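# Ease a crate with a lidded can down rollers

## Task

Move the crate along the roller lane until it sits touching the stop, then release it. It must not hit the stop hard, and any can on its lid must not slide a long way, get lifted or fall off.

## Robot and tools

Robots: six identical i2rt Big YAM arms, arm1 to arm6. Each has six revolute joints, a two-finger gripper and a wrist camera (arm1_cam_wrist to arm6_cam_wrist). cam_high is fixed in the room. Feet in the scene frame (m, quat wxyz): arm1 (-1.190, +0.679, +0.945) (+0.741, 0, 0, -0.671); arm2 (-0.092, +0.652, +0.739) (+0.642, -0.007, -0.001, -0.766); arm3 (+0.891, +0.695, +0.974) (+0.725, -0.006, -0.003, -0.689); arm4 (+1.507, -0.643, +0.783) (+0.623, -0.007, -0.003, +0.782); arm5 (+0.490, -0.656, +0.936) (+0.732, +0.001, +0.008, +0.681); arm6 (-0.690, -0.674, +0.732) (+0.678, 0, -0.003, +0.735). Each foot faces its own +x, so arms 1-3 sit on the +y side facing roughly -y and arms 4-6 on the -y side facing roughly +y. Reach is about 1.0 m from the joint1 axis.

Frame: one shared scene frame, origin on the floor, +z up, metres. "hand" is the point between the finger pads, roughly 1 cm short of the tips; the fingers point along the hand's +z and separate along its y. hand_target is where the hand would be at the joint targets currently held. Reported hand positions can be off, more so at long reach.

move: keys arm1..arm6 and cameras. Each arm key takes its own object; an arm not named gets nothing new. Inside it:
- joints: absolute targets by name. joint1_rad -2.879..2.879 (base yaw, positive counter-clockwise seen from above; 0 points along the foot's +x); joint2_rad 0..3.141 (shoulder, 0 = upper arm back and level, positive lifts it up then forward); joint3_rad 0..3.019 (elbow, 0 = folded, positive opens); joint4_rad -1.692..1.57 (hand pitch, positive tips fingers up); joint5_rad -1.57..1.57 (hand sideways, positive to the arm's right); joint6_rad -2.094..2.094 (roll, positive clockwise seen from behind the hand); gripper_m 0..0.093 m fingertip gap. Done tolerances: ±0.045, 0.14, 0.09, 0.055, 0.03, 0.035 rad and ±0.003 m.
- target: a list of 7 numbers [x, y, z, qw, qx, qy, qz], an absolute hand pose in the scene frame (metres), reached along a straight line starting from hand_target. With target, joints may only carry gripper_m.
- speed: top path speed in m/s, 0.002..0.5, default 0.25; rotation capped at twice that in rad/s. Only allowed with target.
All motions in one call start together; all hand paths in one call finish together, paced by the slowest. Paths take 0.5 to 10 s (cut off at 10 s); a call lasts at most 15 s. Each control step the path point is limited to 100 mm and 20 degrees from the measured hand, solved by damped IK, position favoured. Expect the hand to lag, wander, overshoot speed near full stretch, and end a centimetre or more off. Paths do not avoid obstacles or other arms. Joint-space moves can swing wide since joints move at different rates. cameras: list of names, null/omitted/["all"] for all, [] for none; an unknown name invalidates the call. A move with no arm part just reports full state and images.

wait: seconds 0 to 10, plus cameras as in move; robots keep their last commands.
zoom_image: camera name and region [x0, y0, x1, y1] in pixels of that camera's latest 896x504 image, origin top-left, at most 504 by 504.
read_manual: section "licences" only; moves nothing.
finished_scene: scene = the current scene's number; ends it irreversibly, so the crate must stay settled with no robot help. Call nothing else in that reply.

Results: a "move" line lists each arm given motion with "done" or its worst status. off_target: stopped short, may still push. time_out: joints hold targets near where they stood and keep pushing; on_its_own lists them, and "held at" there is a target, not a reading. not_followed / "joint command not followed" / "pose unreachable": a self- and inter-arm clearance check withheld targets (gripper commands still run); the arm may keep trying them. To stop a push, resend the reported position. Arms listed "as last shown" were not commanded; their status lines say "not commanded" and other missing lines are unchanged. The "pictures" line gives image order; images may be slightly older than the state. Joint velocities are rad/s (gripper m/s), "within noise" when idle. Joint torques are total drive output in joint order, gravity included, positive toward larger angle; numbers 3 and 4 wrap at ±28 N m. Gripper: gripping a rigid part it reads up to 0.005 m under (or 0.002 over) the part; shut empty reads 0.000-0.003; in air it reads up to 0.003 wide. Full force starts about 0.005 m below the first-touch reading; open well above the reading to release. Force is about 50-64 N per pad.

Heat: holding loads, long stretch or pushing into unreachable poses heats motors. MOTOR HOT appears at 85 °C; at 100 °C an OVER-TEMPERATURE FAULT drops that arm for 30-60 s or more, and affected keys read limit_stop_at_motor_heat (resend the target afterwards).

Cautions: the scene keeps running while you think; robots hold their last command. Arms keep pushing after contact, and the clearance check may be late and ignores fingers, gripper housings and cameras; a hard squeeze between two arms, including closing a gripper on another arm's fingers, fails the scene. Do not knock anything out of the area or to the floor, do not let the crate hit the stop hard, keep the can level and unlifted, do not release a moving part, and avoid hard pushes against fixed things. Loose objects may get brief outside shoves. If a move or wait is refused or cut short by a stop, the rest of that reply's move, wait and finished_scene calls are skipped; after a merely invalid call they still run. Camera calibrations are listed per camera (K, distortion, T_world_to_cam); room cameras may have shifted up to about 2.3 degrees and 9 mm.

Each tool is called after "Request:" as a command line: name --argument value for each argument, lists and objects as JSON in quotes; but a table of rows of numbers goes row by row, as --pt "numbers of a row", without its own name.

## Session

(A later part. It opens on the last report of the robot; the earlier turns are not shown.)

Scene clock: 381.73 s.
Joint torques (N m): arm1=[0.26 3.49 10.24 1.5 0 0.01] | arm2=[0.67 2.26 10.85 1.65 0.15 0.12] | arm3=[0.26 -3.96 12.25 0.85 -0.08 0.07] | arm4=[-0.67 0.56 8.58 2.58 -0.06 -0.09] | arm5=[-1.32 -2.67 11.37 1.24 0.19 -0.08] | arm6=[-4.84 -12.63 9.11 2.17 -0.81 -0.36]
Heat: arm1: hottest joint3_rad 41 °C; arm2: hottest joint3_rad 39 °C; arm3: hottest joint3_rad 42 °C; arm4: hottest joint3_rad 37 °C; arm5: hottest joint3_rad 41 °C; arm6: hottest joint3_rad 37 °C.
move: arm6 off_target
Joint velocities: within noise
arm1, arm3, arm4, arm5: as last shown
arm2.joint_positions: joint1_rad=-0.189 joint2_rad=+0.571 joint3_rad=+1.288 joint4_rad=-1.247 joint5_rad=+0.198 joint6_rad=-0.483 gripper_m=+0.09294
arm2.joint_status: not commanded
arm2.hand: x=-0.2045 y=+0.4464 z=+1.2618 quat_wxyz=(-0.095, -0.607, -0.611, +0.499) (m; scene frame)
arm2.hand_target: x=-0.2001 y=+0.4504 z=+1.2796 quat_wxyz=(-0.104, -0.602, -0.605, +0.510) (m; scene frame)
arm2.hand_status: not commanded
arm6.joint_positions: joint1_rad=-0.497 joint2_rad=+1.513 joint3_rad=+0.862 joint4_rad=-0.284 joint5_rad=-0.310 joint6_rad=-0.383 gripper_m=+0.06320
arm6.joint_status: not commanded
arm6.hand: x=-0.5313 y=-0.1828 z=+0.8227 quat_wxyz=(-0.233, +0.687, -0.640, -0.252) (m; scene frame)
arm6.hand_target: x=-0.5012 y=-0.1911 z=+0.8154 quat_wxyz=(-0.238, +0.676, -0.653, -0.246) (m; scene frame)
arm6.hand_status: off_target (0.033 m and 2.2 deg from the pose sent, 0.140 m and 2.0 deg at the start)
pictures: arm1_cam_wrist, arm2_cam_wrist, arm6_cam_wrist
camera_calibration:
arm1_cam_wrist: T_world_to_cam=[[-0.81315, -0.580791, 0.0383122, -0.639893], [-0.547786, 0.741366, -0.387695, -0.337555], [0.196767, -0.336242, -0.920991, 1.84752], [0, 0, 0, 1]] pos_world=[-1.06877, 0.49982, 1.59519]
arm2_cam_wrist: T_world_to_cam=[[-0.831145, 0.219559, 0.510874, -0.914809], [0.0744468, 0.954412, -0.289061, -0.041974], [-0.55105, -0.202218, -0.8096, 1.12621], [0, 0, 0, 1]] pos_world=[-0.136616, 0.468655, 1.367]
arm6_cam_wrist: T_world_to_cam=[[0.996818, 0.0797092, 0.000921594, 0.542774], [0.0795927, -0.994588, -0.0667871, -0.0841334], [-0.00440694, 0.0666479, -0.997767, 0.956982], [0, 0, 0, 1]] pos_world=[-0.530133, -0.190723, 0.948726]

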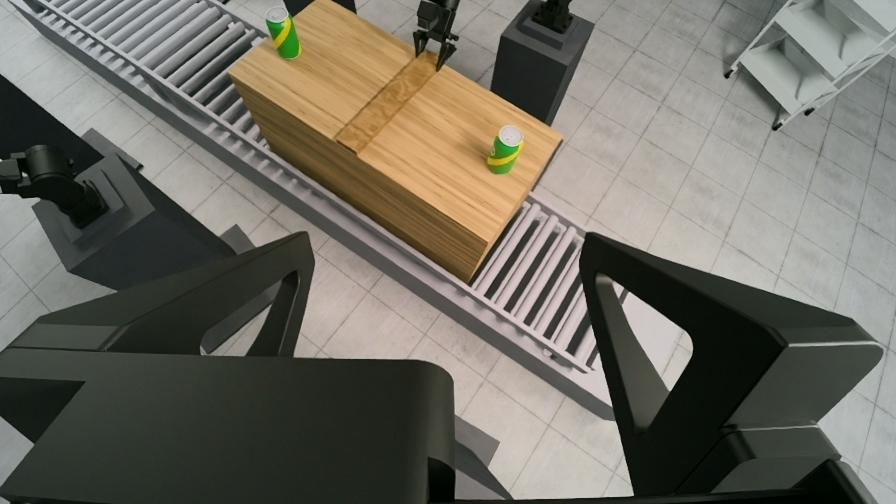

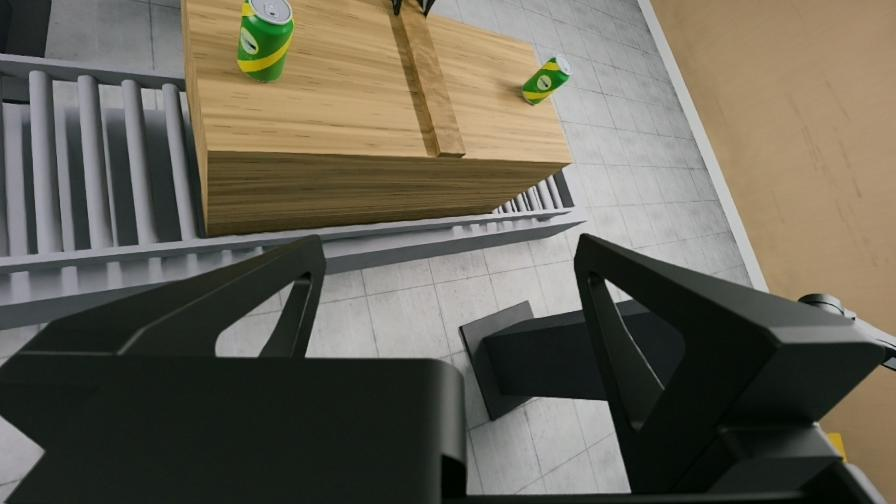

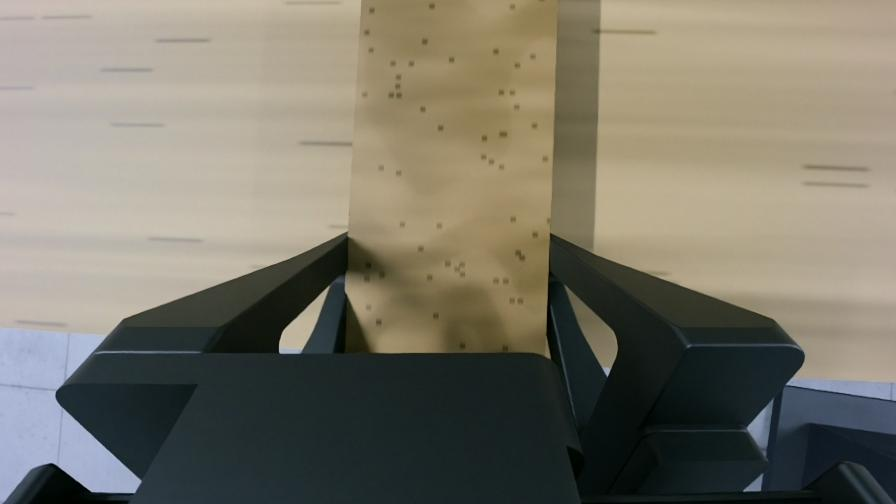

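Request:
move --arm6 '{"target":[-0.72,-0.199,0.806,0.2378,-0.6756,0.6524,0.2462],"speed":0.05}' --cameras '["arm2_cam_wrist","arm6_cam_wrist","arm1_cam_wrist"]'

Scene clock: 393.40 s.
Joint torques (N m): arm1=[0.21 3.31 10.28 1.57 0.03 0.02] | arm2=[0.38 2.9 10.84 1.55 0.15 0.06] | arm3=[0.32 -4.37 12.29 0.88 -0.08 0.07] | arm4=[-0.62 0.56 8.59 2.59 -0.06 -0.08] | arm5=[-1.32 -2.61 11.37 1.24 0.19 -0.08] | arm6=[-4.84 -14.74 6.42 1.06 -0.02 -0.48]
Heat: arm1: hottest joint3_rad 41 °C; arm2: hottest joint3_rad 41 °C; arm3: hottest joint3_rad 42 °C; arm4: hottest joint3_rad 37 °C; arm5: hottest joint3_rad 41 °C; arm6: hottest joint3_rad 37 °C.
move: arm6 off_target
Joint velocities: within noise
arm1, arm2, arm3, arm4, arm5: as last shown
arm6.joint_positions: joint1_rad=+0.058 joint2_rad=+1.438 joint3_rad=+0.719 joint4_rad=-0.132 joint5_rad=+0.022 joint6_rad=+0.070 gripper_m=+0.06320
arm6.joint_status: not commanded
arm6.hand: x=-0.7540 y=-0.1886 z=+0.8105 quat_wxyz=(-0.232, +0.681, -0.641, -0.267) (m; scene frame)
arm6.hand_target: x=-0.7221 y=-0.1991 z=+0.8054 quat_wxyz=(-0.237, +0.676, -0.653, -0.246) (m; scene frame)
arm6.hand_status: off_target (0.036 m and 2.9 deg from the pose sent, 0.190 m and 2.1 deg at the start)
pictures: arm1_cam_wrist, arm2_cam_wrist, arm6_cam_wrist
camera_calibration:
arm1_cam_wrist: T_world_to_cam=[[-0.81315, -0.580791, 0.0383122, -0.639893], [-0.547786, 0.741366, -0.387695, -0.337555], [0.196767, -0.336242, -0.920991, 1.84752], [0, 0, 0, 1]] pos_world=[-1.06877, 0.49982, 1.59519]
arm2_cam_wrist: T_world_to_cam=[[-0.831145, 0.219559, 0.510874, -0.914809], [0.0744468, 0.954412, -0.289061, -0.041974], [-0.55105, -0.202218, -0.8096, 1.12621], [0, 0, 0, 1]] pos_world=[-0.136616, 0.468655, 1.367]
arm6_cam_wrist: T_world_to_cam=[[0.996669, 0.0784615, -0.0222489, 0.783673], [0.0762109, -0.993161, -0.0884499, -0.0577166], [-0.0290366, 0.0864596, -0.995832, 0.927904], [0, 0, 0, 1]] pos_world=[-0.749721, -0.199036, 0.936367]

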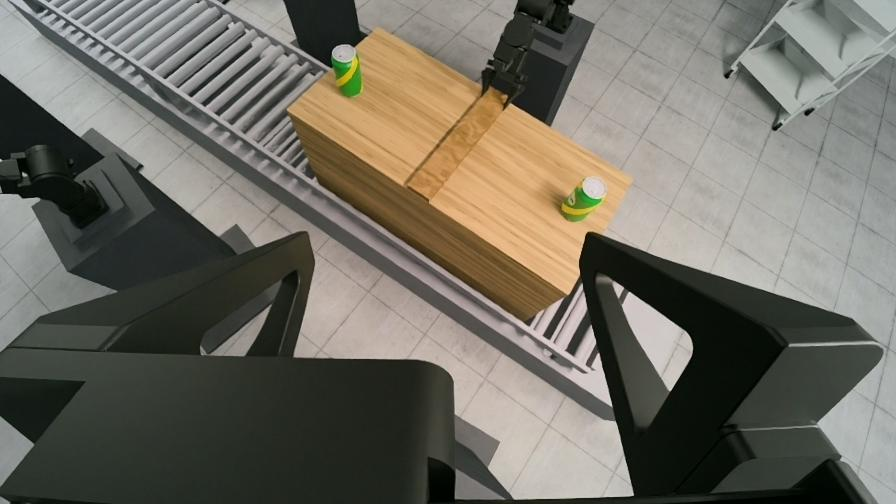

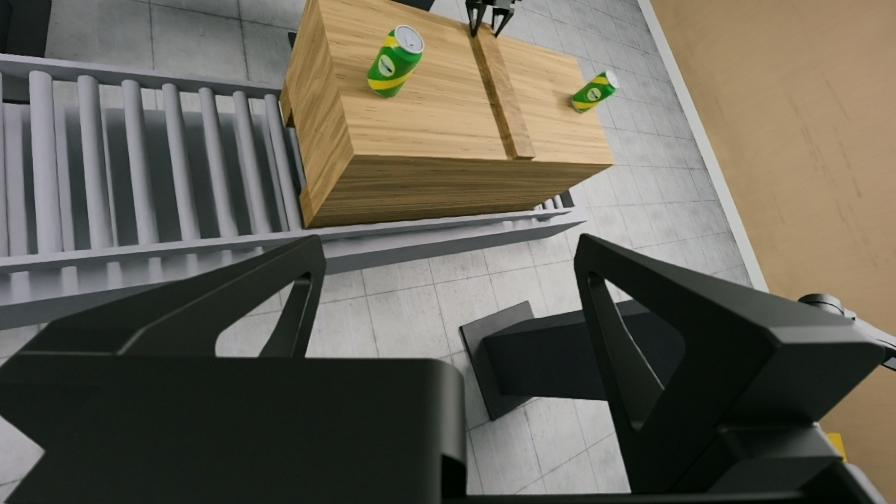

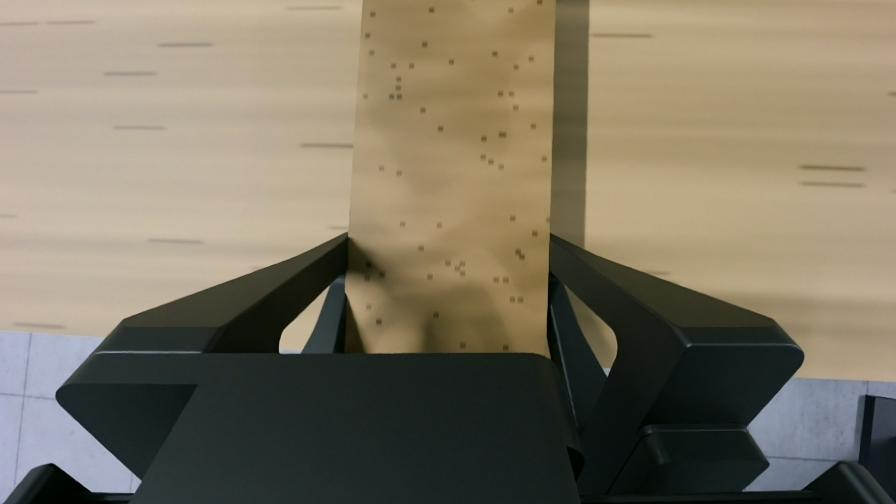

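Request:
move --arm6 '{"target":[-0.84,-0.203,0.800,0.2378,-0.6756,0.6524,0.2462],"speed":0.04}' --cameras '["arm2_cam_wrist","arm6_cam_wrist","arm1_cam_wrist"]'

Request:
zoom_image --camera "arm1_cam_wrist" --region '[460, 220, 700, 420]'

Request:
zoom_image --camera "arm2_cam_wrist" --region '[440, 120, 640, 260]'

Scene clock: 405.63 s.
Joint torques (N m): arm1=[0.56 3.25 10.3 1.52 0.04 0.01] | arm2=[0.5 2.37 10.84 1.44 0.17 0.09] | arm3=[0.5 -4.13 12.26 0.88 -0.07 0.07] | arm4=[-0.5 0.56 8.57 2.61 -0.05 -0.09] | arm5=[-1.32 -2.61 11.36 1.22 0.19 -0.08] | arm6=[-3.02 -16.73 6.54 -0.23 0.38 -0.34]
Heat: arm1: hottest joint3_rad 41 °C; arm2: hottest joint3_rad 43 °C; arm3: hottest joint3_rad 43 °C; arm4: hottest joint3_rad 37 °C; arm5: hottest joint3_rad 41 °C; arm6: hottest joint3_rad 36 °C.
move: arm6 off_target
Joint velocities: within noise
arm1, arm2, arm3, arm4: as last shown
arm2.hand: x=-0.2046 y=+0.4465 z=+1.2618 quat_wxyz=(-0.095, -0.607, -0.611, +0.499) (m; scene frame)
arm2.hand_target: x=-0.2001 y=+0.4505 z=+1.2796 quat_wxyz=(-0.104, -0.602, -0.605, +0.510) (m; scene frame)
arm5.joint_positions: joint1_rad=+0.816 joint2_rad=+0.771 joint3_rad=+0.806 joint4_rad=-1.049 joint5_rad=+0.464 joint6_rad=+0.603 gripper_m=+0.09297
arm5.joint_status: not commanded
arm5.hand: x=+0.3470 y=-0.3798 z=+1.1971 quat_wxyz=(-0.242, +0.665, -0.664, -0.242) (m; scene frame)
arm5.hand_target: x=+0.3500 y=-0.3800 z=+1.2000 quat_wxyz=(-0.242, +0.664, -0.664, -0.242) (m; scene frame)
arm5.hand_status: not commanded
arm6.joint_positions: joint1_rad=+0.348 joint2_rad=+1.517 joint3_rad=+0.778 joint4_rad=-0.122 joint5_rad=+0.213 joint6_rad=+0.300 gripper_m=+0.06320
arm6.joint_status: not commanded
arm6.hand: x=-0.8693 y=-0.1942 z=+0.8035 quat_wxyz=(-0.235, +0.676, -0.642, -0.275) (m; scene frame)
arm6.hand_target: x=-0.8414 y=-0.2029 z=+0.7994 quat_wxyz=(-0.238, +0.676, -0.653, -0.247) (m; scene frame)
arm6.hand_status: off_target (0.031 m and 3.5 deg from the pose sent, 0.088 m and 2.9 deg at the start)
pictures: arm1_cam_wrist, arm2_cam_wrist, arm6_cam_wrist
camera_calibration:
arm1_cam_wrist: T_world_to_cam=[[-0.81315, -0.580791, 0.0383122, -0.639893], [-0.547786, 0.741366, -0.387695, -0.337555], [0.196767, -0.336242, -0.920991, 1.84752], [0, 0, 0, 1]] pos_world=[-1.06877, 0.49982, 1.59519]
arm2_cam_wrist: T_world_to_cam=[[-0.831113, 0.220023, 0.510726, -0.914843], [0.0749784, 0.954351, -0.289125, -0.0418797], [-0.551026, -0.202002, -0.80967, 1.12623], [0, 0, 0, 1]] pos_world=[-0.136616, 0.468755, 1.367]
arm6_cam_wrist: T_world_to_cam=[[0.996844, 0.0722966, -0.0327826, 0.906193], [0.0685057, -0.992124, -0.104863, -0.0483371], [-0.0401056, 0.102286, -0.993946, 0.909999], [0, 0, 0, 1]] pos_world=[-0.863526, -0.206551, 0.929129]

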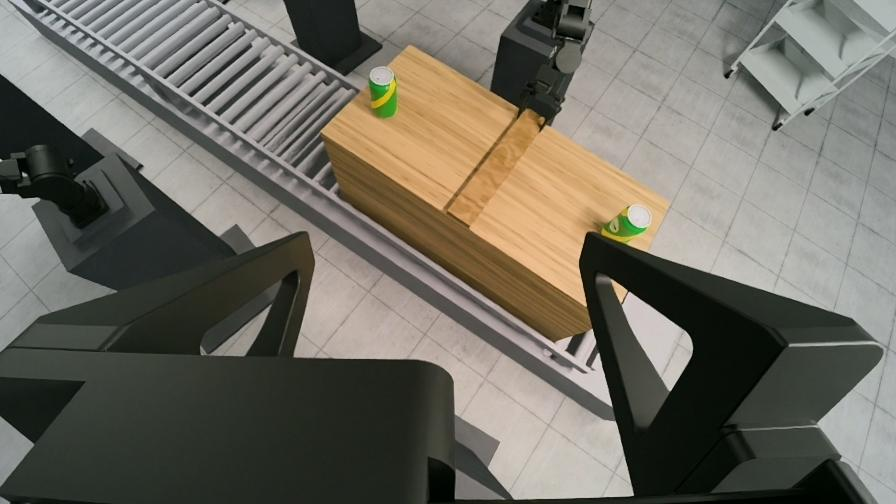

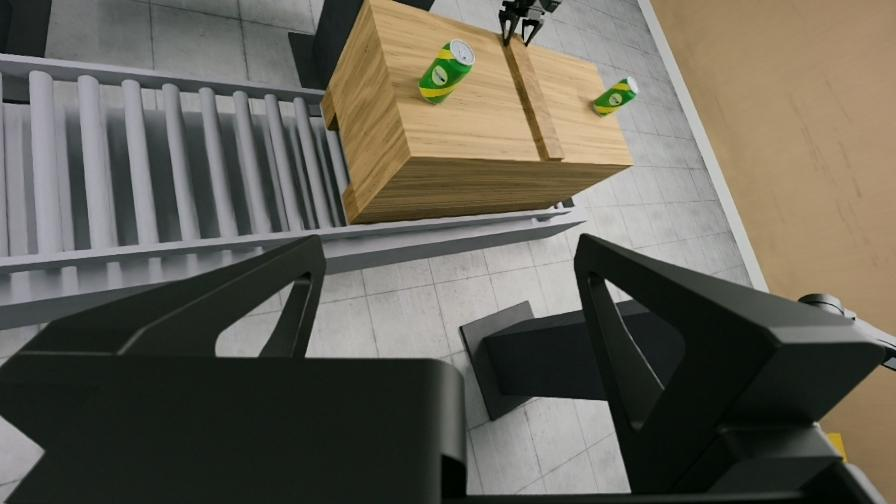

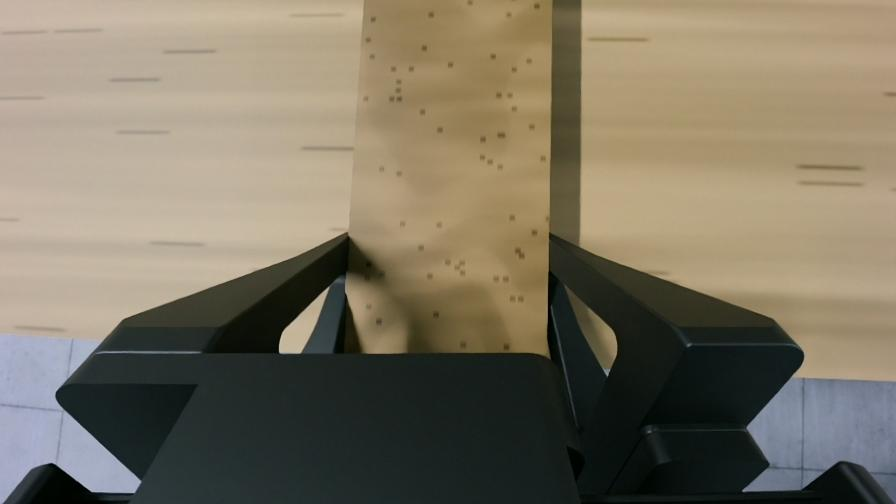

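Scaled by 2.100 from the camera's 896x504 image, which has a finer 1280x720 frame.

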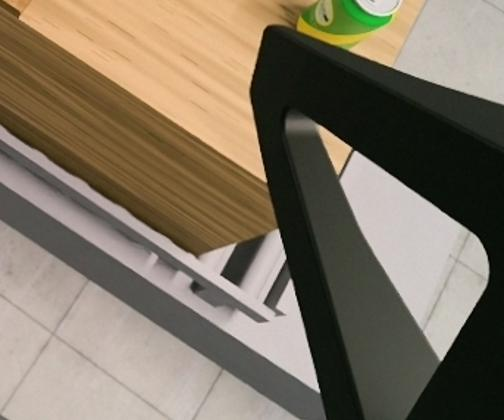

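Scaled by 2.520 from the camera's 896x504 image, which has a finer 1280x720 frame.

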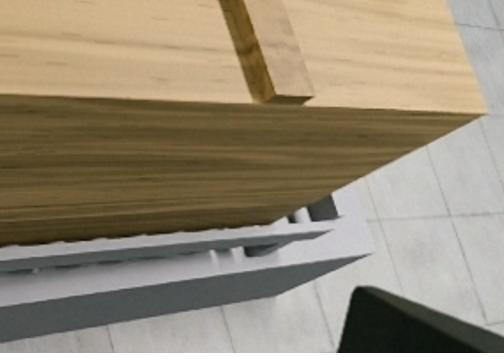

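Request:
move --arm1 '{"joints":{"joint1_rad":0.28}}' --cameras '["arm1_cam_wrist"]'

Scene clock: 413.80 s.
Joint torques (N m): arm1=[-0.5 3.08 10.26 1.57 0.02 0.03] | arm2=[0.03 2.96 10.92 1.51 0.14 0.07] | arm3=[0.38 -4.07 12.25 0.9 -0.09 0.07] | arm4=[-0.56 0.62 8.54 2.58 -0.05 -0.1] | arm5=[-1.32 -2.61 11.36 1.24 0.19 -0.08] | arm6=[-3.08 -16.73 6.54 -0.23 0.38 -0.34]
Heat: arm1: hottest joint3_rad 41 °C; arm2: hottest joint3_rad 43 °C; arm3: hottest joint3_rad 43 °C; arm4: hottest joint3_rad 37 °C; arm5: hottest joint3_rad 41 °C; arm6: hottest joint3_rad 36 °C.
move: arm1 done
Joint velocities: within noise
arm1.joint_positions: joint1_rad=+0.289 joint2_rad=+0.646 joint3_rad=+1.353 joint4_rad=-1.256 joint5_rad=-0.025 joint6_rad=-0.082 gripper_m=+0.09396
arm1.joint_status: all done
arm1.hand: x=-1.0868 y=+0.4379 z=+1.4761 quat_wxyz=(-0.401, -0.451, -0.747, +0.280) (m; scene frame)
arm1.hand_target: x=-1.0899 y=+0.4393 z=+1.4900 quat_wxyz=(-0.410, -0.450, -0.738, +0.290) (m; scene frame)
arm1.hand_status: not commanded
arm2, arm4, arm5, arm6: as last shown
arm3.joint_positions: joint1_rad=-0.656 joint2_rad=+0.872 joint3_rad=+0.871 joint4_rad=-0.980 joint5_rad=-0.370 joint6_rad=-0.498 gripper_m=+0.09296
arm3.joint_status: not commanded
arm3.hand: x=+0.7472 y=+0.3807 z=+1.2450 quat_wxyz=(-0.240, -0.663, -0.667, +0.242) (m; scene frame)
arm3.hand_target: x=+0.7500 y=+0.3801 z=+1.2500 quat_wxyz=(-0.242, -0.664, -0.664, +0.242) (m; scene frame)
arm3.hand_status: not commanded
pictures: arm1_cam_wrist
camera_calibration:
arm1_cam_wrist: T_world_to_cam=[[-0.895871, -0.442641, 0.0385151, -0.832418], [-0.421662, 0.819676, -0.387728, -0.240634], [0.140054, -0.363595, -0.920969, 1.79858], [0, 0, 0, 1]] pos_world=[-1.0991, 0.482732, 1.59519]

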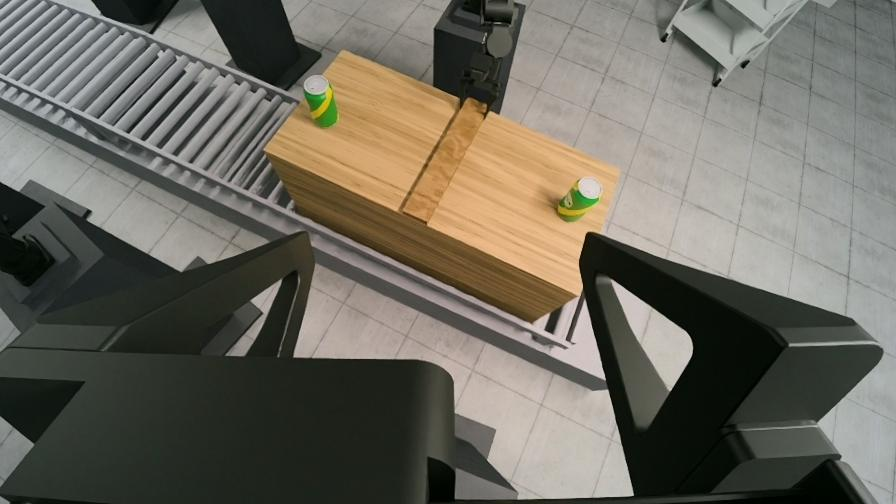

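Request:
move --arm6 '{"target":[-0.90,-0.205,0.797,0.2378,-0.6756,0.6524,0.2462],"speed":0.03}' --cameras '["arm1_cam_wrist"]'

Request:
zoom_image --camera "arm1_cam_wrist" --region '[480, 240, 640, 400]'

Scene clock: 420.70 s.
Joint torques (N m): arm1=[-0.03 3.49 10.19 1.52 0 0.03] | arm2=[0.97 2.84 10.89 1.58 0.13 0.07] | arm3=[0.5 -4.01 12.27 0.9 -0.08 0.08] | arm4=[-0.73 0.44 8.57 2.61 -0.06 -0.11] | arm5=[-1.32 -2.61 11.36 1.24 0.19 -0.08] | arm6=[-1.73 -17.61 6.63 -0.38 0.63 -0.21]
Heat: arm1: hottest joint3_rad 41 °C; arm2: hottest joint3_rad 44 °C; arm3: hottest joint3_rad 43 °C; arm4: hottest joint3_rad 37 °C; arm5: hottest joint3_rad 41 °C; arm6: hottest joint3_rad 35 °C.
move: arm6 off_target
Joint velocities: within noise
arm1, arm2, arm3, arm4, arm5: as last shown
arm2.hand_target: x=-0.2002 y=+0.4505 z=+1.2796 quat_wxyz=(-0.104, -0.602, -0.605, +0.510) (m; scene frame)
arm6.joint_positions: joint1_rad=+0.468 joint2_rad=+1.577 joint3_rad=+0.848 joint4_rad=-0.155 joint5_rad=+0.291 joint6_rad=+0.399 gripper_m=+0.06320
arm6.joint_status: not commanded
arm6.hand: x=-0.9240 y=-0.1963 z=+0.8010 quat_wxyz=(-0.235, +0.675, -0.644, -0.275) (m; scene frame)
arm6.hand_target: x=-0.9008 y=-0.2049 z=+0.7966 quat_wxyz=(-0.238, +0.676, -0.653, -0.247) (m; scene frame)
arm6.hand_status: off_target (0.026 m and 3.5 deg from the pose sent, 0.033 m and 3.5 deg at the start)
pictures: arm1_cam_wrist
camera_calibration:
arm1_cam_wrist: T_world_to_cam=[[-0.895871, -0.442641, 0.0385151, -0.832418], [-0.421662, 0.819676, -0.387728, -0.240634], [0.140054, -0.363595, -0.920969, 1.79858], [0, 0, 0, 1]] pos_world=[-1.0991, 0.482732, 1.59519]

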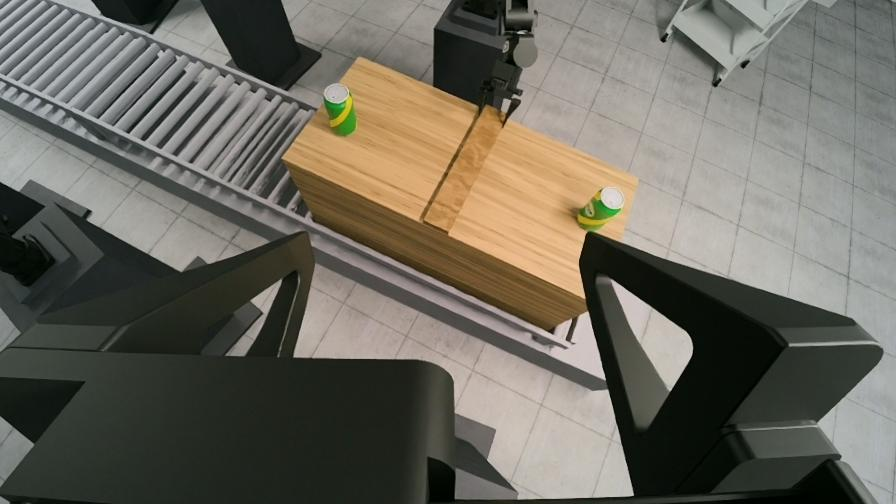

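Scaled by 3.150 from the camera's 896x504 image, which has a finer 1280x720 frame.

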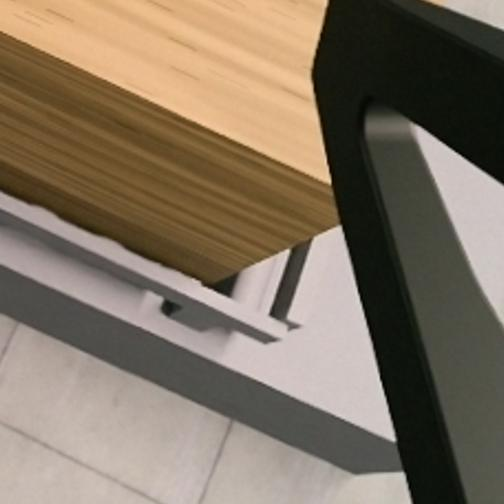

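Request:
move --arm6 '{"target":[-0.945,-0.2065,0.795,0.2378,-0.6756,0.6524,0.2462],"speed":0.025}' --cameras '["arm1_cam_wrist"]'

Request:
zoom_image --camera "arm1_cam_wrist" --region '[480, 240, 640, 400]'

Scene clock: 429.90 s.
Joint torques (N m): arm1=[-0.5 3.02 10.29 1.55 0.01 0.03] | arm2=[0.38 3.02 10.81 1.4 0.12 0.09] | arm3=[0.38 -4.31 12.3 0.91 -0.1 0.08] | arm4=[-0.67 0.38 8.58 2.55 -0.06 -0.1] | arm5=[-1.32 -2.61 11.36 1.24 0.19 -0.08] | arm6=[-1.14 -18.55 6.72 -0.49 0.74 -0.15]
Heat: arm1: hottest joint3_rad 41 °C; arm2: hottest joint3_rad 44 °C; arm3: hottest joint3_rad 43 °C; arm4: hottest joint3_rad 37 °C; arm5: hottest joint3_rad 41 °C; arm6: hottest joint3_rad 35 °C.
move: arm6 off_target
Joint velocities: within noise
arm1, arm2, arm3, arm4, arm5: as last shown
arm6.joint_positions: joint1_rad=+0.552 joint2_rad=+1.632 joint3_rad=+0.916 joint4_rad=-0.190 joint5_rad=+0.342 joint6_rad=+0.471 gripper_m=+0.06320
arm6.joint_status: not commanded
arm6.hand: x=-0.9673 y=-0.1979 z=+0.7993 quat_wxyz=(-0.234, +0.674, -0.644, -0.276) (m; scene frame)
arm6.hand_target: x=-0.9458 y=-0.2063 z=+0.7949 quat_wxyz=(-0.238, +0.676, -0.652, -0.247) (m; scene frame)
arm6.hand_status: off_target (0.024 m and 3.5 deg from the pose sent, 0.024 m and 3.5 deg at the start)
pictures: arm1_cam_wrist
camera_calibration:
arm1_cam_wrist: T_world_to_cam=[[-0.895871, -0.442641, 0.0385151, -0.832418], [-0.421662, 0.819676, -0.387728, -0.240634], [0.140054, -0.363595, -0.920969, 1.79858], [0, 0, 0, 1]] pos_world=[-1.0991, 0.482732, 1.59519]

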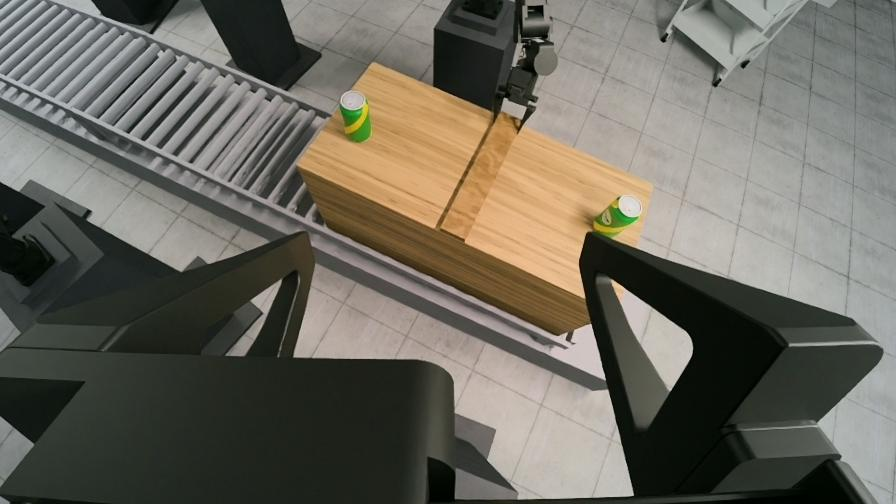

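Scaled by 3.150 from the camera's 896x504 image, which has a finer 1280x720 frame.

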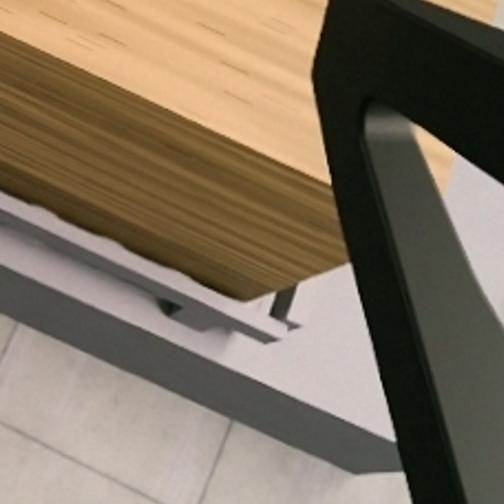

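Request:
move --arm6 '{"target":[-0.963,-0.207,0.794,0.2378,-0.6756,0.6524,0.2462],"speed":0.015}' --cameras '["arm1_cam_wrist"]'

Request:
zoom_image --camera "arm1_cam_wrist" --region '[500, 280, 620, 380]'

Request:
move --arm6 '{"target":[-0.972,-0.2075,0.794,0.2378,-0.6756,0.6524,0.2462],"speed":0.01}' --cameras '["arm1_cam_wrist"]'

Request:
zoom_image --camera "arm1_cam_wrist" --region '[500, 280, 620, 380]'

Scene clock: 439.50 s.
Joint torques (N m): arm1=[-0.26 3.55 10.28 1.5 0.02 0.02] | arm2=[0.32 3.25 10.86 1.47 0.12 0.11] | arm3=[0.38 -4.13 12.26 0.84 -0.09 0.08] | arm4=[-0.73 0.62 8.57 2.56 -0.05 -0.1] | arm5=[-1.32 -2.61 11.36 1.22 0.19 -0.08] | arm6=[-1.49 -19.37 6.38 -0.58 0.67 -0.17]
Heat: arm1: hottest joint3_rad 41 °C; arm2: hottest joint3_rad 45 °C; arm3: hottest joint3_rad 43 °C; arm4: hottest joint3_rad 37 °C; arm5: hottest joint3_rad 42 °C; arm6: hottest joint3_rad 35 °C.
move: arm6 off_target
Joint velocities: within noise
arm1, arm2, arm3, arm4, arm5: as last shown
arm6.joint_positions: joint1_rad=+0.591 joint2_rad=+1.661 joint3_rad=+0.951 joint4_rad=-0.205 joint5_rad=+0.364 joint6_rad=+0.503 gripper_m=+0.06320
arm6.joint_status: not commanded
arm6.hand: x=-0.9888 y=-0.1988 z=+0.7982 quat_wxyz=(-0.233, +0.674, -0.644, -0.277) (m; scene frame)
arm6.hand_target: x=-0.9639 y=-0.2068 z=+0.7936 quat_wxyz=(-0.238, +0.676, -0.653, -0.247) (m; scene frame)
arm6.hand_status: off_target (0.027 m and 3.7 deg from the pose sent, 0.011 m and 3.5 deg at the start)
pictures: arm1_cam_wrist
camera_calibration:
arm1_cam_wrist: T_world_to_cam=[[-0.895871, -0.442641, 0.0385151, -0.832418], [-0.421662, 0.819676, -0.387728, -0.240634], [0.140054, -0.363595, -0.920969, 1.79858], [0, 0, 0, 1]] pos_world=[-1.0991, 0.482732, 1.59519]

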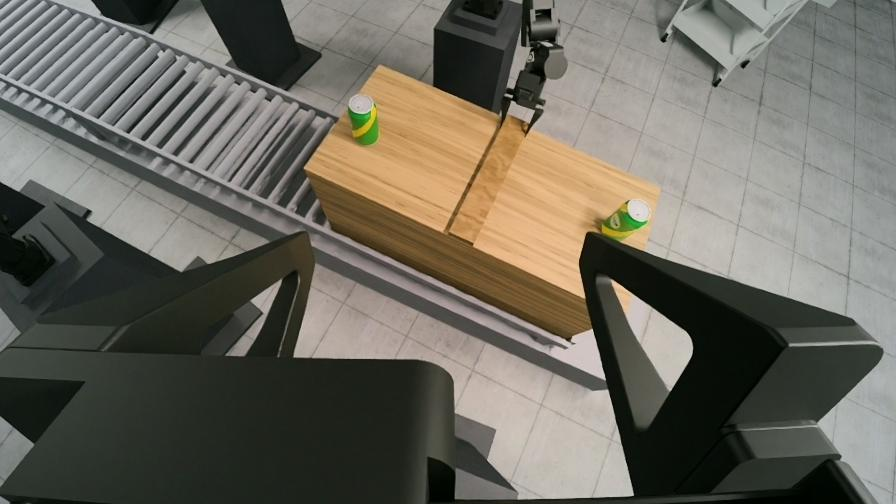

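Scaled by 4.200 from the camera's 896x504 image, which has a finer 1280x720 frame.

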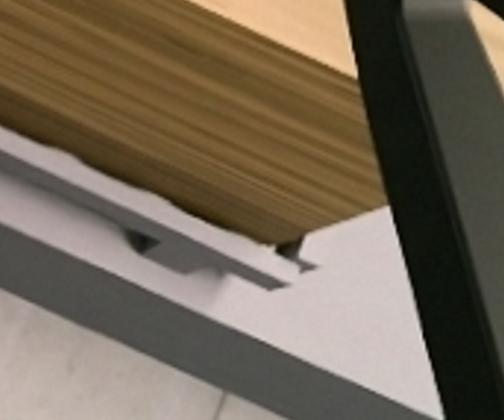

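Scene clock: 440.80 s.
Joint torques (N m): arm1=[-0.5 3.14 10.22 1.54 0.03 0.01] | arm2=[1.03 3.02 10.73 1.47 0.13 0.08] | arm3=[0.21 -4.07 12.25 0.88 -0.1 0.08] | arm4=[-0.67 0.38 8.58 2.58 -0.06 -0.1] | arm5=[-1.32 -2.61 11.36 1.24 0.19 -0.07] | arm6=[-0.73 -19.25 6.86 -0.55 0.85 -0.12]
Heat: arm1: hottest joint3_rad 41 °C; arm2: hottest joint3_rad 45 °C; arm3: hottest joint3_rad 43 °C; arm4: hottest joint3_rad 37 °C; arm5: hottest joint3_rad 42 °C; arm6: hottest joint3_rad 35 °C.
move: arm6 off_target
Joint velocities: within noise
arm1, arm2, arm3, arm5: as last shown
arm4.joint_positions: joint1_rad=+0.133 joint2_rad=+0.618 joint3_rad=+1.399 joint4_rad=-1.434 joint5_rad=-0.177 joint6_rad=+0.312 gripper_m=+0.09396
arm4.joint_status: not commanded
arm4.hand: x=+1.3937 y=-0.4464 z=+1.3061 quat_wxyz=(-0.124, +0.677, -0.588, -0.425) (m; scene frame)
arm4.hand_target: x=+1.3943 y=-0.4484 z=+1.3173 quat_wxyz=(-0.129, +0.673, -0.583, -0.436) (m; scene frame)
arm4.hand_status: not commanded
arm6.joint_positions: joint1_rad=+0.596 joint2_rad=+1.666 joint3_rad=+0.960 joint4_rad=-0.216 joint5_rad=+0.369 joint6_rad=+0.510 gripper_m=+0.06320
arm6.joint_status: not commanded
arm6.hand: x=-0.9917 y=-0.1990 z=+0.7981 quat_wxyz=(-0.233, +0.674, -0.645, -0.275) (m; scene frame)
arm6.hand_target: x=-0.9725 y=-0.2073 z=+0.7938 quat_wxyz=(-0.238, +0.676, -0.652, -0.247) (m; scene frame)
arm6.hand_status: off_target (0.022 m and 3.4 deg from the pose sent, 0.019 m and 3.7 deg at the start)
pictures: arm1_cam_wrist
camera_calibration:
arm1_cam_wrist: T_world_to_cam=[[-0.895871, -0.442641, 0.0385151, -0.832418], [-0.421662, 0.819676, -0.387728, -0.240634], [0.140054, -0.363595, -0.920969, 1.79858], [0, 0, 0, 1]] pos_world=[-1.0991, 0.482732, 1.59519]

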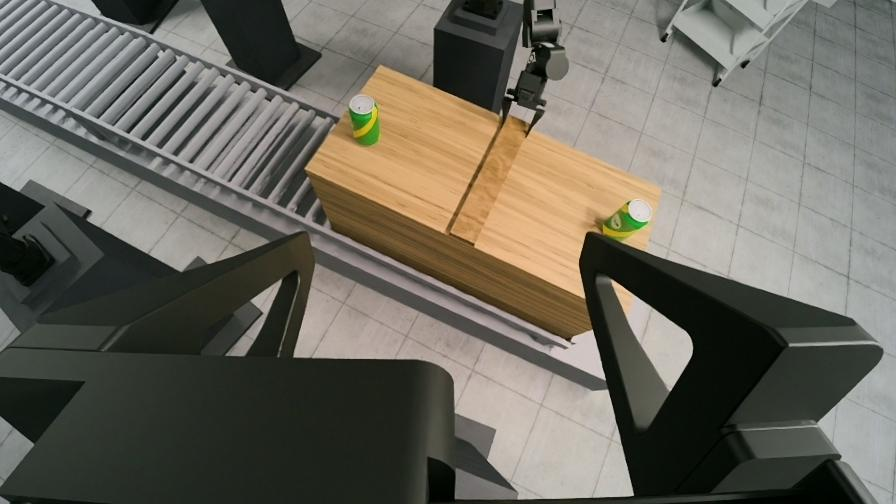

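Scaled by 4.200 from the camera's 896x504 image, which has a finer 1280x720 frame.

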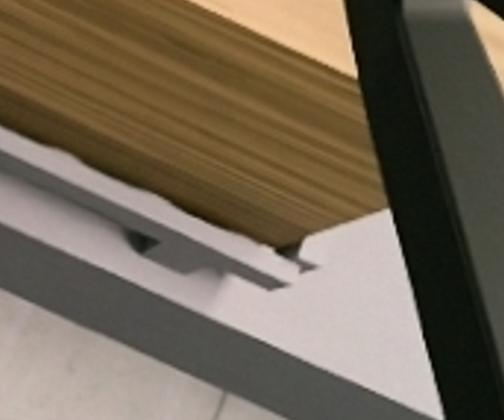

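Request:
move --arm6 '{"target":[-0.982,-0.208,0.793,0.2378,-0.6756,0.6524,0.2462],"speed":0.01}' --cameras '["arm1_cam_wrist"]'

Request:
zoom_image --camera "arm1_cam_wrist" --region '[500, 280, 620, 380]'

Request:
move --arm6 '{"target":[-0.990,-0.208,0.793,0.2378,-0.6756,0.6524,0.2462],"speed":0.01}' --cameras '["arm1_cam_wrist"]'

Request:
zoom_image --camera "arm1_cam_wrist" --region '[500, 280, 620, 380]'

Scene clock: 448.53 s.
Joint torques (N m): arm1=[-0.38 3.14 10.19 1.54 0.01 0] | arm2=[0.62 3.08 10.8 1.46 0.13 0.09] | arm3=[0.38 -4.01 12.27 0.87 -0.1 0.08] | arm4=[-0.73 0.5 8.58 2.58 -0.07 -0.09] | arm5=[-1.38 -2.61 11.37 1.22 0.19 -0.08] | arm6=[-0.26 -18.78 7.24 -0.55 0.86 -0.06]
Heat: arm1: hottest joint3_rad 41 °C; arm2: hottest joint3_rad 45 °C; arm3: hottest joint3_rad 43 °C; arm4: hottest joint3_rad 37 °C; arm5: hottest joint3_rad 42 °C; arm6: hottest joint3_rad 35 °C.
move: arm6 off_target
Joint velocities: within noise
arm1, arm3, arm4, arm5: as last shown
arm2.joint_positions: joint1_rad=-0.189 joint2_rad=+0.571 joint3_rad=+1.288 joint4_rad=-1.247 joint5_rad=+0.198 joint6_rad=-0.483 gripper_m=+0.09294
arm2.joint_status: not commanded
arm2.hand: x=-0.2046 y=+0.4465 z=+1.2618 quat_wxyz=(-0.095, -0.607, -0.611, +0.499) (m; scene frame)
arm2.hand_target: x=-0.2002 y=+0.4505 z=+1.2796 quat_wxyz=(-0.104, -0.602, -0.605, +0.510) (m; scene frame)
arm2.hand_status: not commanded
arm6.joint_positions: joint1_rad=+0.609 joint2_rad=+1.676 joint3_rad=+0.974 joint4_rad=-0.225 joint5_rad=+0.379 joint6_rad=+0.522 gripper_m=+0.06320
arm6.joint_status: not commanded
arm6.hand: x=-0.9987 y=-0.1992 z=+0.7979 quat_wxyz=(-0.234, +0.673, -0.646, -0.274) (m; scene frame)
arm6.hand_target: x=-0.9824 y=-0.2078 z=+0.7930 quat_wxyz=(-0.238, +0.676, -0.652, -0.247) (m; scene frame)
arm6.hand_status: off_target (0.020 m and 3.3 deg from the pose sent, 0.014 m and 3.5 deg at the start)
pictures: arm1_cam_wrist
camera_calibration:
arm1_cam_wrist: T_world_to_cam=[[-0.895871, -0.442641, 0.0385151, -0.832418], [-0.421662, 0.819676, -0.387728, -0.240634], [0.140054, -0.363595, -0.920969, 1.79858], [0, 0, 0, 1]] pos_world=[-1.0991, 0.482732, 1.59519]

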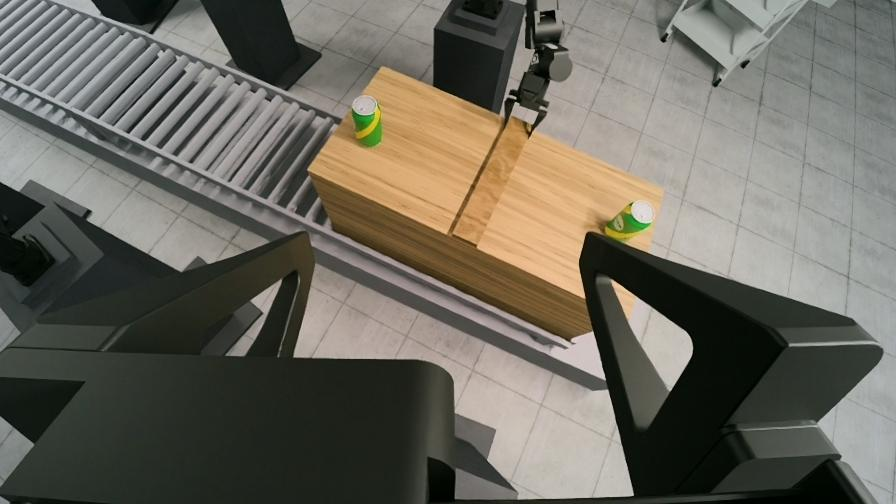

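Scaled by 4.200 from the camera's 896x504 image, which has a finer 1280x720 frame.

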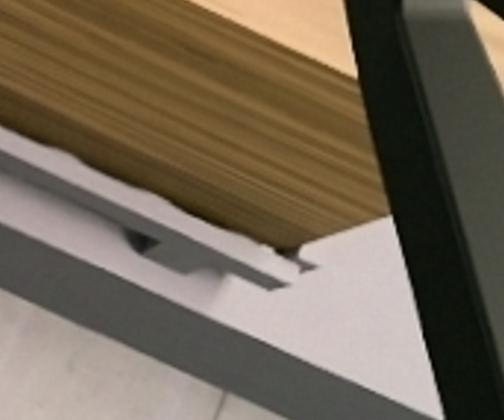

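Scene clock: 449.77 s.
Joint torques (N m): arm1=[-0.5 3.19 10.28 1.54 0.03 0.04] | arm2=[0.62 3.02 10.89 1.57 0.11 0.1] | arm3=[0.32 -4.13 12.23 0.91 -0.08 0.08] | arm4=[-0.44 0.44 8.51 2.51 -0.07 -0.09] | arm5=[-1.32 -2.61 11.36 1.24 0.19 -0.08] | arm6=[0.79 -18.02 8.06 -0.49 1.12 0.03]
Heat: arm1: hottest joint3_rad 41 °C; arm2: hottest joint3_rad 45 °C; arm3: hottest joint3_rad 43 °C; arm4: hottest joint3_rad 37 °C; arm5: hottest joint3_rad 42 °C; arm6: hottest joint3_rad 35 °C.
move: arm6 off_target
Joint velocities: within noise
arm1, arm2, arm3, arm4, arm5: as last shown
arm6.joint_positions: joint1_rad=+0.610 joint2_rad=+1.678 joint3_rad=+0.980 joint4_rad=-0.235 joint5_rad=+0.381 joint6_rad=+0.525 gripper_m=+0.06320
arm6.joint_status: not commanded
arm6.hand: x=-0.9991 y=-0.1991 z=+0.7979 quat_wxyz=(-0.234, +0.674, -0.647, -0.271) (m; scene frame)
arm6.hand_target: x=-0.9901 y=-0.2077 z=+0.7932 quat_wxyz=(-0.238, +0.676, -0.652, -0.247) (m; scene frame)
arm6.hand_status: off_target (0.014 m and 3.0 deg from the pose sent, 0.013 m and 3.3 deg at the start)
pictures: arm1_cam_wrist
camera_calibration:
arm1_cam_wrist: T_world_to_cam=[[-0.895871, -0.442641, 0.0385151, -0.832418], [-0.421662, 0.819676, -0.387728, -0.240634], [0.140054, -0.363595, -0.920969, 1.79858], [0, 0, 0, 1]] pos_world=[-1.0991, 0.482732, 1.59519]

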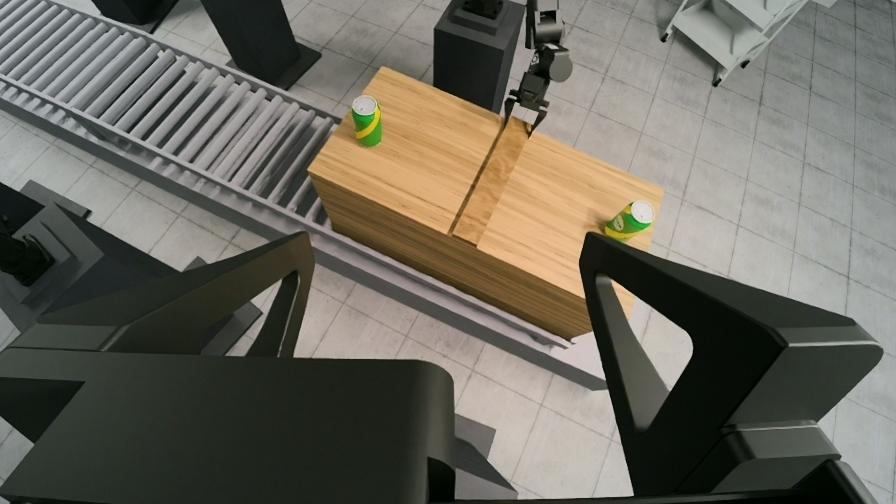

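Scaled by 4.200 from the camera's 896x504 image, which has a finer 1280x720 frame.

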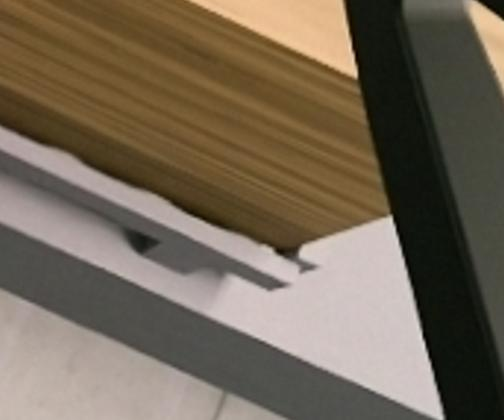

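Request:
move --arm6 '{"target":[-1.002,-0.202,0.793,0.236,-0.675,0.650,0.258],"speed":0.01}' --cameras '["arm6_cam_wrist"]'

Request:
move --arm6 '{"joints":{"gripper_m":0.093}}' --cameras '["arm6_cam_wrist","arm1_cam_wrist"]'

Scene clock: 460.27 s.
Joint torques (N m): arm1=[-0.38 3.43 10.25 1.61 -0.01 0.02] | arm2=[0.73 2.55 10.78 1.58 0.12 0.09] | arm3=[0.32 -4.25 12.26 0.9 -0.1 0.08] | arm4=[-0.5 0.5 8.57 2.63 -0.06 -0.09] | arm5=[-1.32 -2.61 11.36 1.24 0.19 -0.08] | arm6=[1.2 -16.38 9.36 0.43 0.9 0.03]
Heat: arm1: hottest joint3_rad 41 °C; arm2: hottest joint3_rad 45 °C; arm3: hottest joint3_rad 43 °C; arm4: hottest joint3_rad 37 °C; arm5: hottest joint3_rad 42 °C; arm6: hottest joint3_rad 34 °C.
move: arm6 done
Joint velocities: within noise
arm1, arm2, arm3, arm4: as last shown
arm5.joint_positions: joint1_rad=+0.816 joint2_rad=+0.771 joint3_rad=+0.806 joint4_rad=-1.049 joint5_rad=+0.464 joint6_rad=+0.603 gripper_m=+0.09297
arm5.joint_status: not commanded
arm5.hand: x=+0.3470 y=-0.3798 z=+1.1971 quat_wxyz=(-0.242, +0.665, -0.664, -0.242) (m; scene frame)
arm5.hand_target: x=+0.3500 y=-0.3800 z=+1.2000 quat_wxyz=(-0.242, +0.664, -0.664, -0.242) (m; scene frame)
arm5.hand_status: not commanded
arm6.joint_positions: joint1_rad=+0.614 joint2_rad=+1.679 joint3_rad=+0.984 joint4_rad=-0.236 joint5_rad=+0.382 joint6_rad=+0.528 gripper_m=+0.06320
arm6.joint_status: not commanded
arm6.hand: x=-1.0019 y=-0.1990 z=+0.7989 quat_wxyz=(-0.234, +0.673, -0.646, -0.273) (m; scene frame)
arm6.hand_target: x=-1.0020 y=-0.2021 z=+0.7932 quat_wxyz=(-0.236, +0.675, -0.649, -0.258) (m; scene frame)
arm6.hand_status: done (0.007 m and 1.8 deg from the pose sent, 0.006 m and 1.6 deg at the start)
pictures: arm6_cam_wrist
camera_calibration:
arm6_cam_wrist: T_world_to_cam=[[0.997387, 0.0631922, -0.0350153, 1.03913], [0.0594235, -0.993227, -0.0998428, -0.0578234], [-0.0410875, 0.0975011, -0.994387, 0.89907], [0, 0, 0, 1]] pos_world=[-0.99604, -0.210757, 0.924636]

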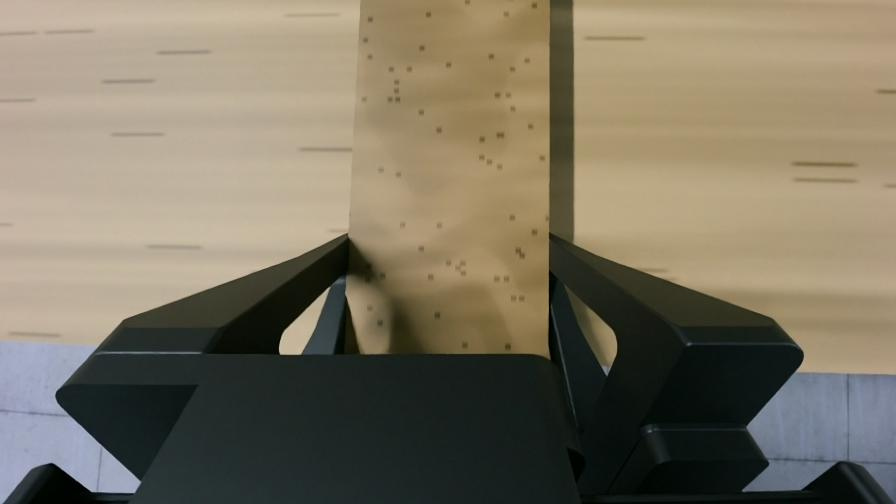

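Scene clock: 460.90 s.
Joint torques (N m): arm1=[-0.32 3.19 10.25 1.46 0.02 0.03] | arm2=[0.32 2.9 10.88 1.54 0.13 0.1] | arm3=[0.44 -4.19 12.25 0.84 -0.09 0.08] | arm4=[-0.44 0.32 8.55 2.56 -0.05 -0.09] | arm5=[-1.32 -2.61 11.37 1.22 0.19 -0.08] | arm6=[0.56 -16.32 9.35 0.8 0.31 0.03]
Heat: arm1: hottest joint3_rad 41 °C; arm2: hottest joint3_rad 45 °C; arm3: hottest joint3_rad 43 °C; arm4: hottest joint3_rad 37 °C; arm5: hottest joint3_rad 42 °C; arm6: hottest joint3_rad 35 °C.
move: arm6 done
Joint velocities: within noise
arm1.joint_positions: joint1_rad=+0.289 joint2_rad=+0.646 joint3_rad=+1.353 joint4_rad=-1.256 joint5_rad=-0.025 joint6_rad=-0.082 gripper_m=+0.09396
arm1.joint_status: not commanded
arm1.hand: x=-1.0868 y=+0.4379 z=+1.4761 quat_wxyz=(-0.401, -0.451, -0.747, +0.280) (m; scene frame)
arm1.hand_target: x=-1.0899 y=+0.4393 z=+1.4900 quat_wxyz=(-0.410, -0.450, -0.738, +0.290) (m; scene frame)
arm1.hand_status: not commanded
arm2, arm4, arm5: as last shown
arm3.joint_positions: joint1_rad=-0.656 joint2_rad=+0.872 joint3_rad=+0.871 joint4_rad=-0.980 joint5_rad=-0.370 joint6_rad=-0.498 gripper_m=+0.09296
arm3.joint_status: not commanded
arm3.hand: x=+0.7472 y=+0.3807 z=+1.2450 quat_wxyz=(-0.240, -0.663, -0.667, +0.242) (m; scene frame)
arm3.hand_target: x=+0.7500 y=+0.3801 z=+1.2500 quat_wxyz=(-0.242, -0.664, -0.664, +0.242) (m; scene frame)
arm3.hand_status: not commanded
arm6.joint_positions: joint1_rad=+0.621 joint2_rad=+1.679 joint3_rad=+0.984 joint4_rad=-0.245 joint5_rad=+0.396 joint6_rad=+0.528 gripper_m=+0.09284
arm6.joint_status: all done
arm6.hand: x=-1.0021 y=-0.2015 z=+0.7986 quat_wxyz=(-0.239, +0.675, -0.645, -0.268) (m; scene frame)
arm6.hand_target: x=-1.0019 y=-0.2020 z=+0.7931 quat_wxyz=(-0.236, +0.675, -0.650, -0.258) (m; scene frame)
arm6.hand_status: not commanded
pictures: arm1_cam_wrist, arm6_cam_wrist
camera_calibration:
arm1_cam_wrist: T_world_to_cam=[[-0.895871, -0.442641, 0.0385151, -0.832418], [-0.421662, 0.819676, -0.387728, -0.240634], [0.140054, -0.363595, -0.920969, 1.79858], [0, 0, 0, 1]] pos_world=[-1.0991, 0.482732, 1.59519]
arm6_cam_wrist: T_world_to_cam=[[0.997859, 0.0620482, -0.0206507, 1.02834], [0.0597005, -0.993239, -0.0995602, -0.0602977], [-0.0266886, 0.0981142, -0.994817, 0.913852], [0, 0, 0, 1]] pos_world=[-0.99815, -0.213359, 0.924349]

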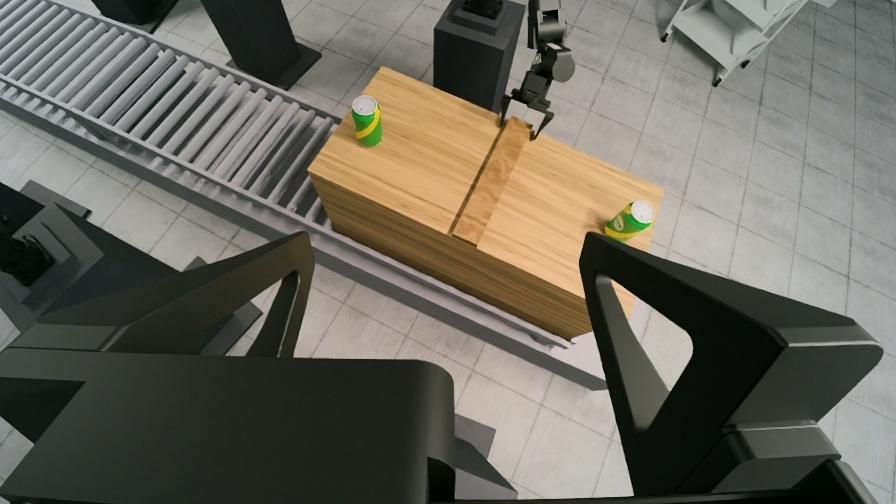

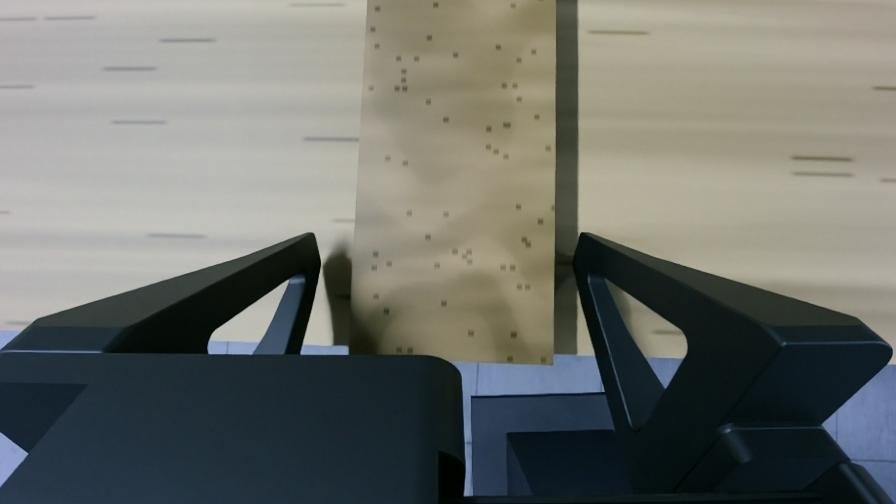

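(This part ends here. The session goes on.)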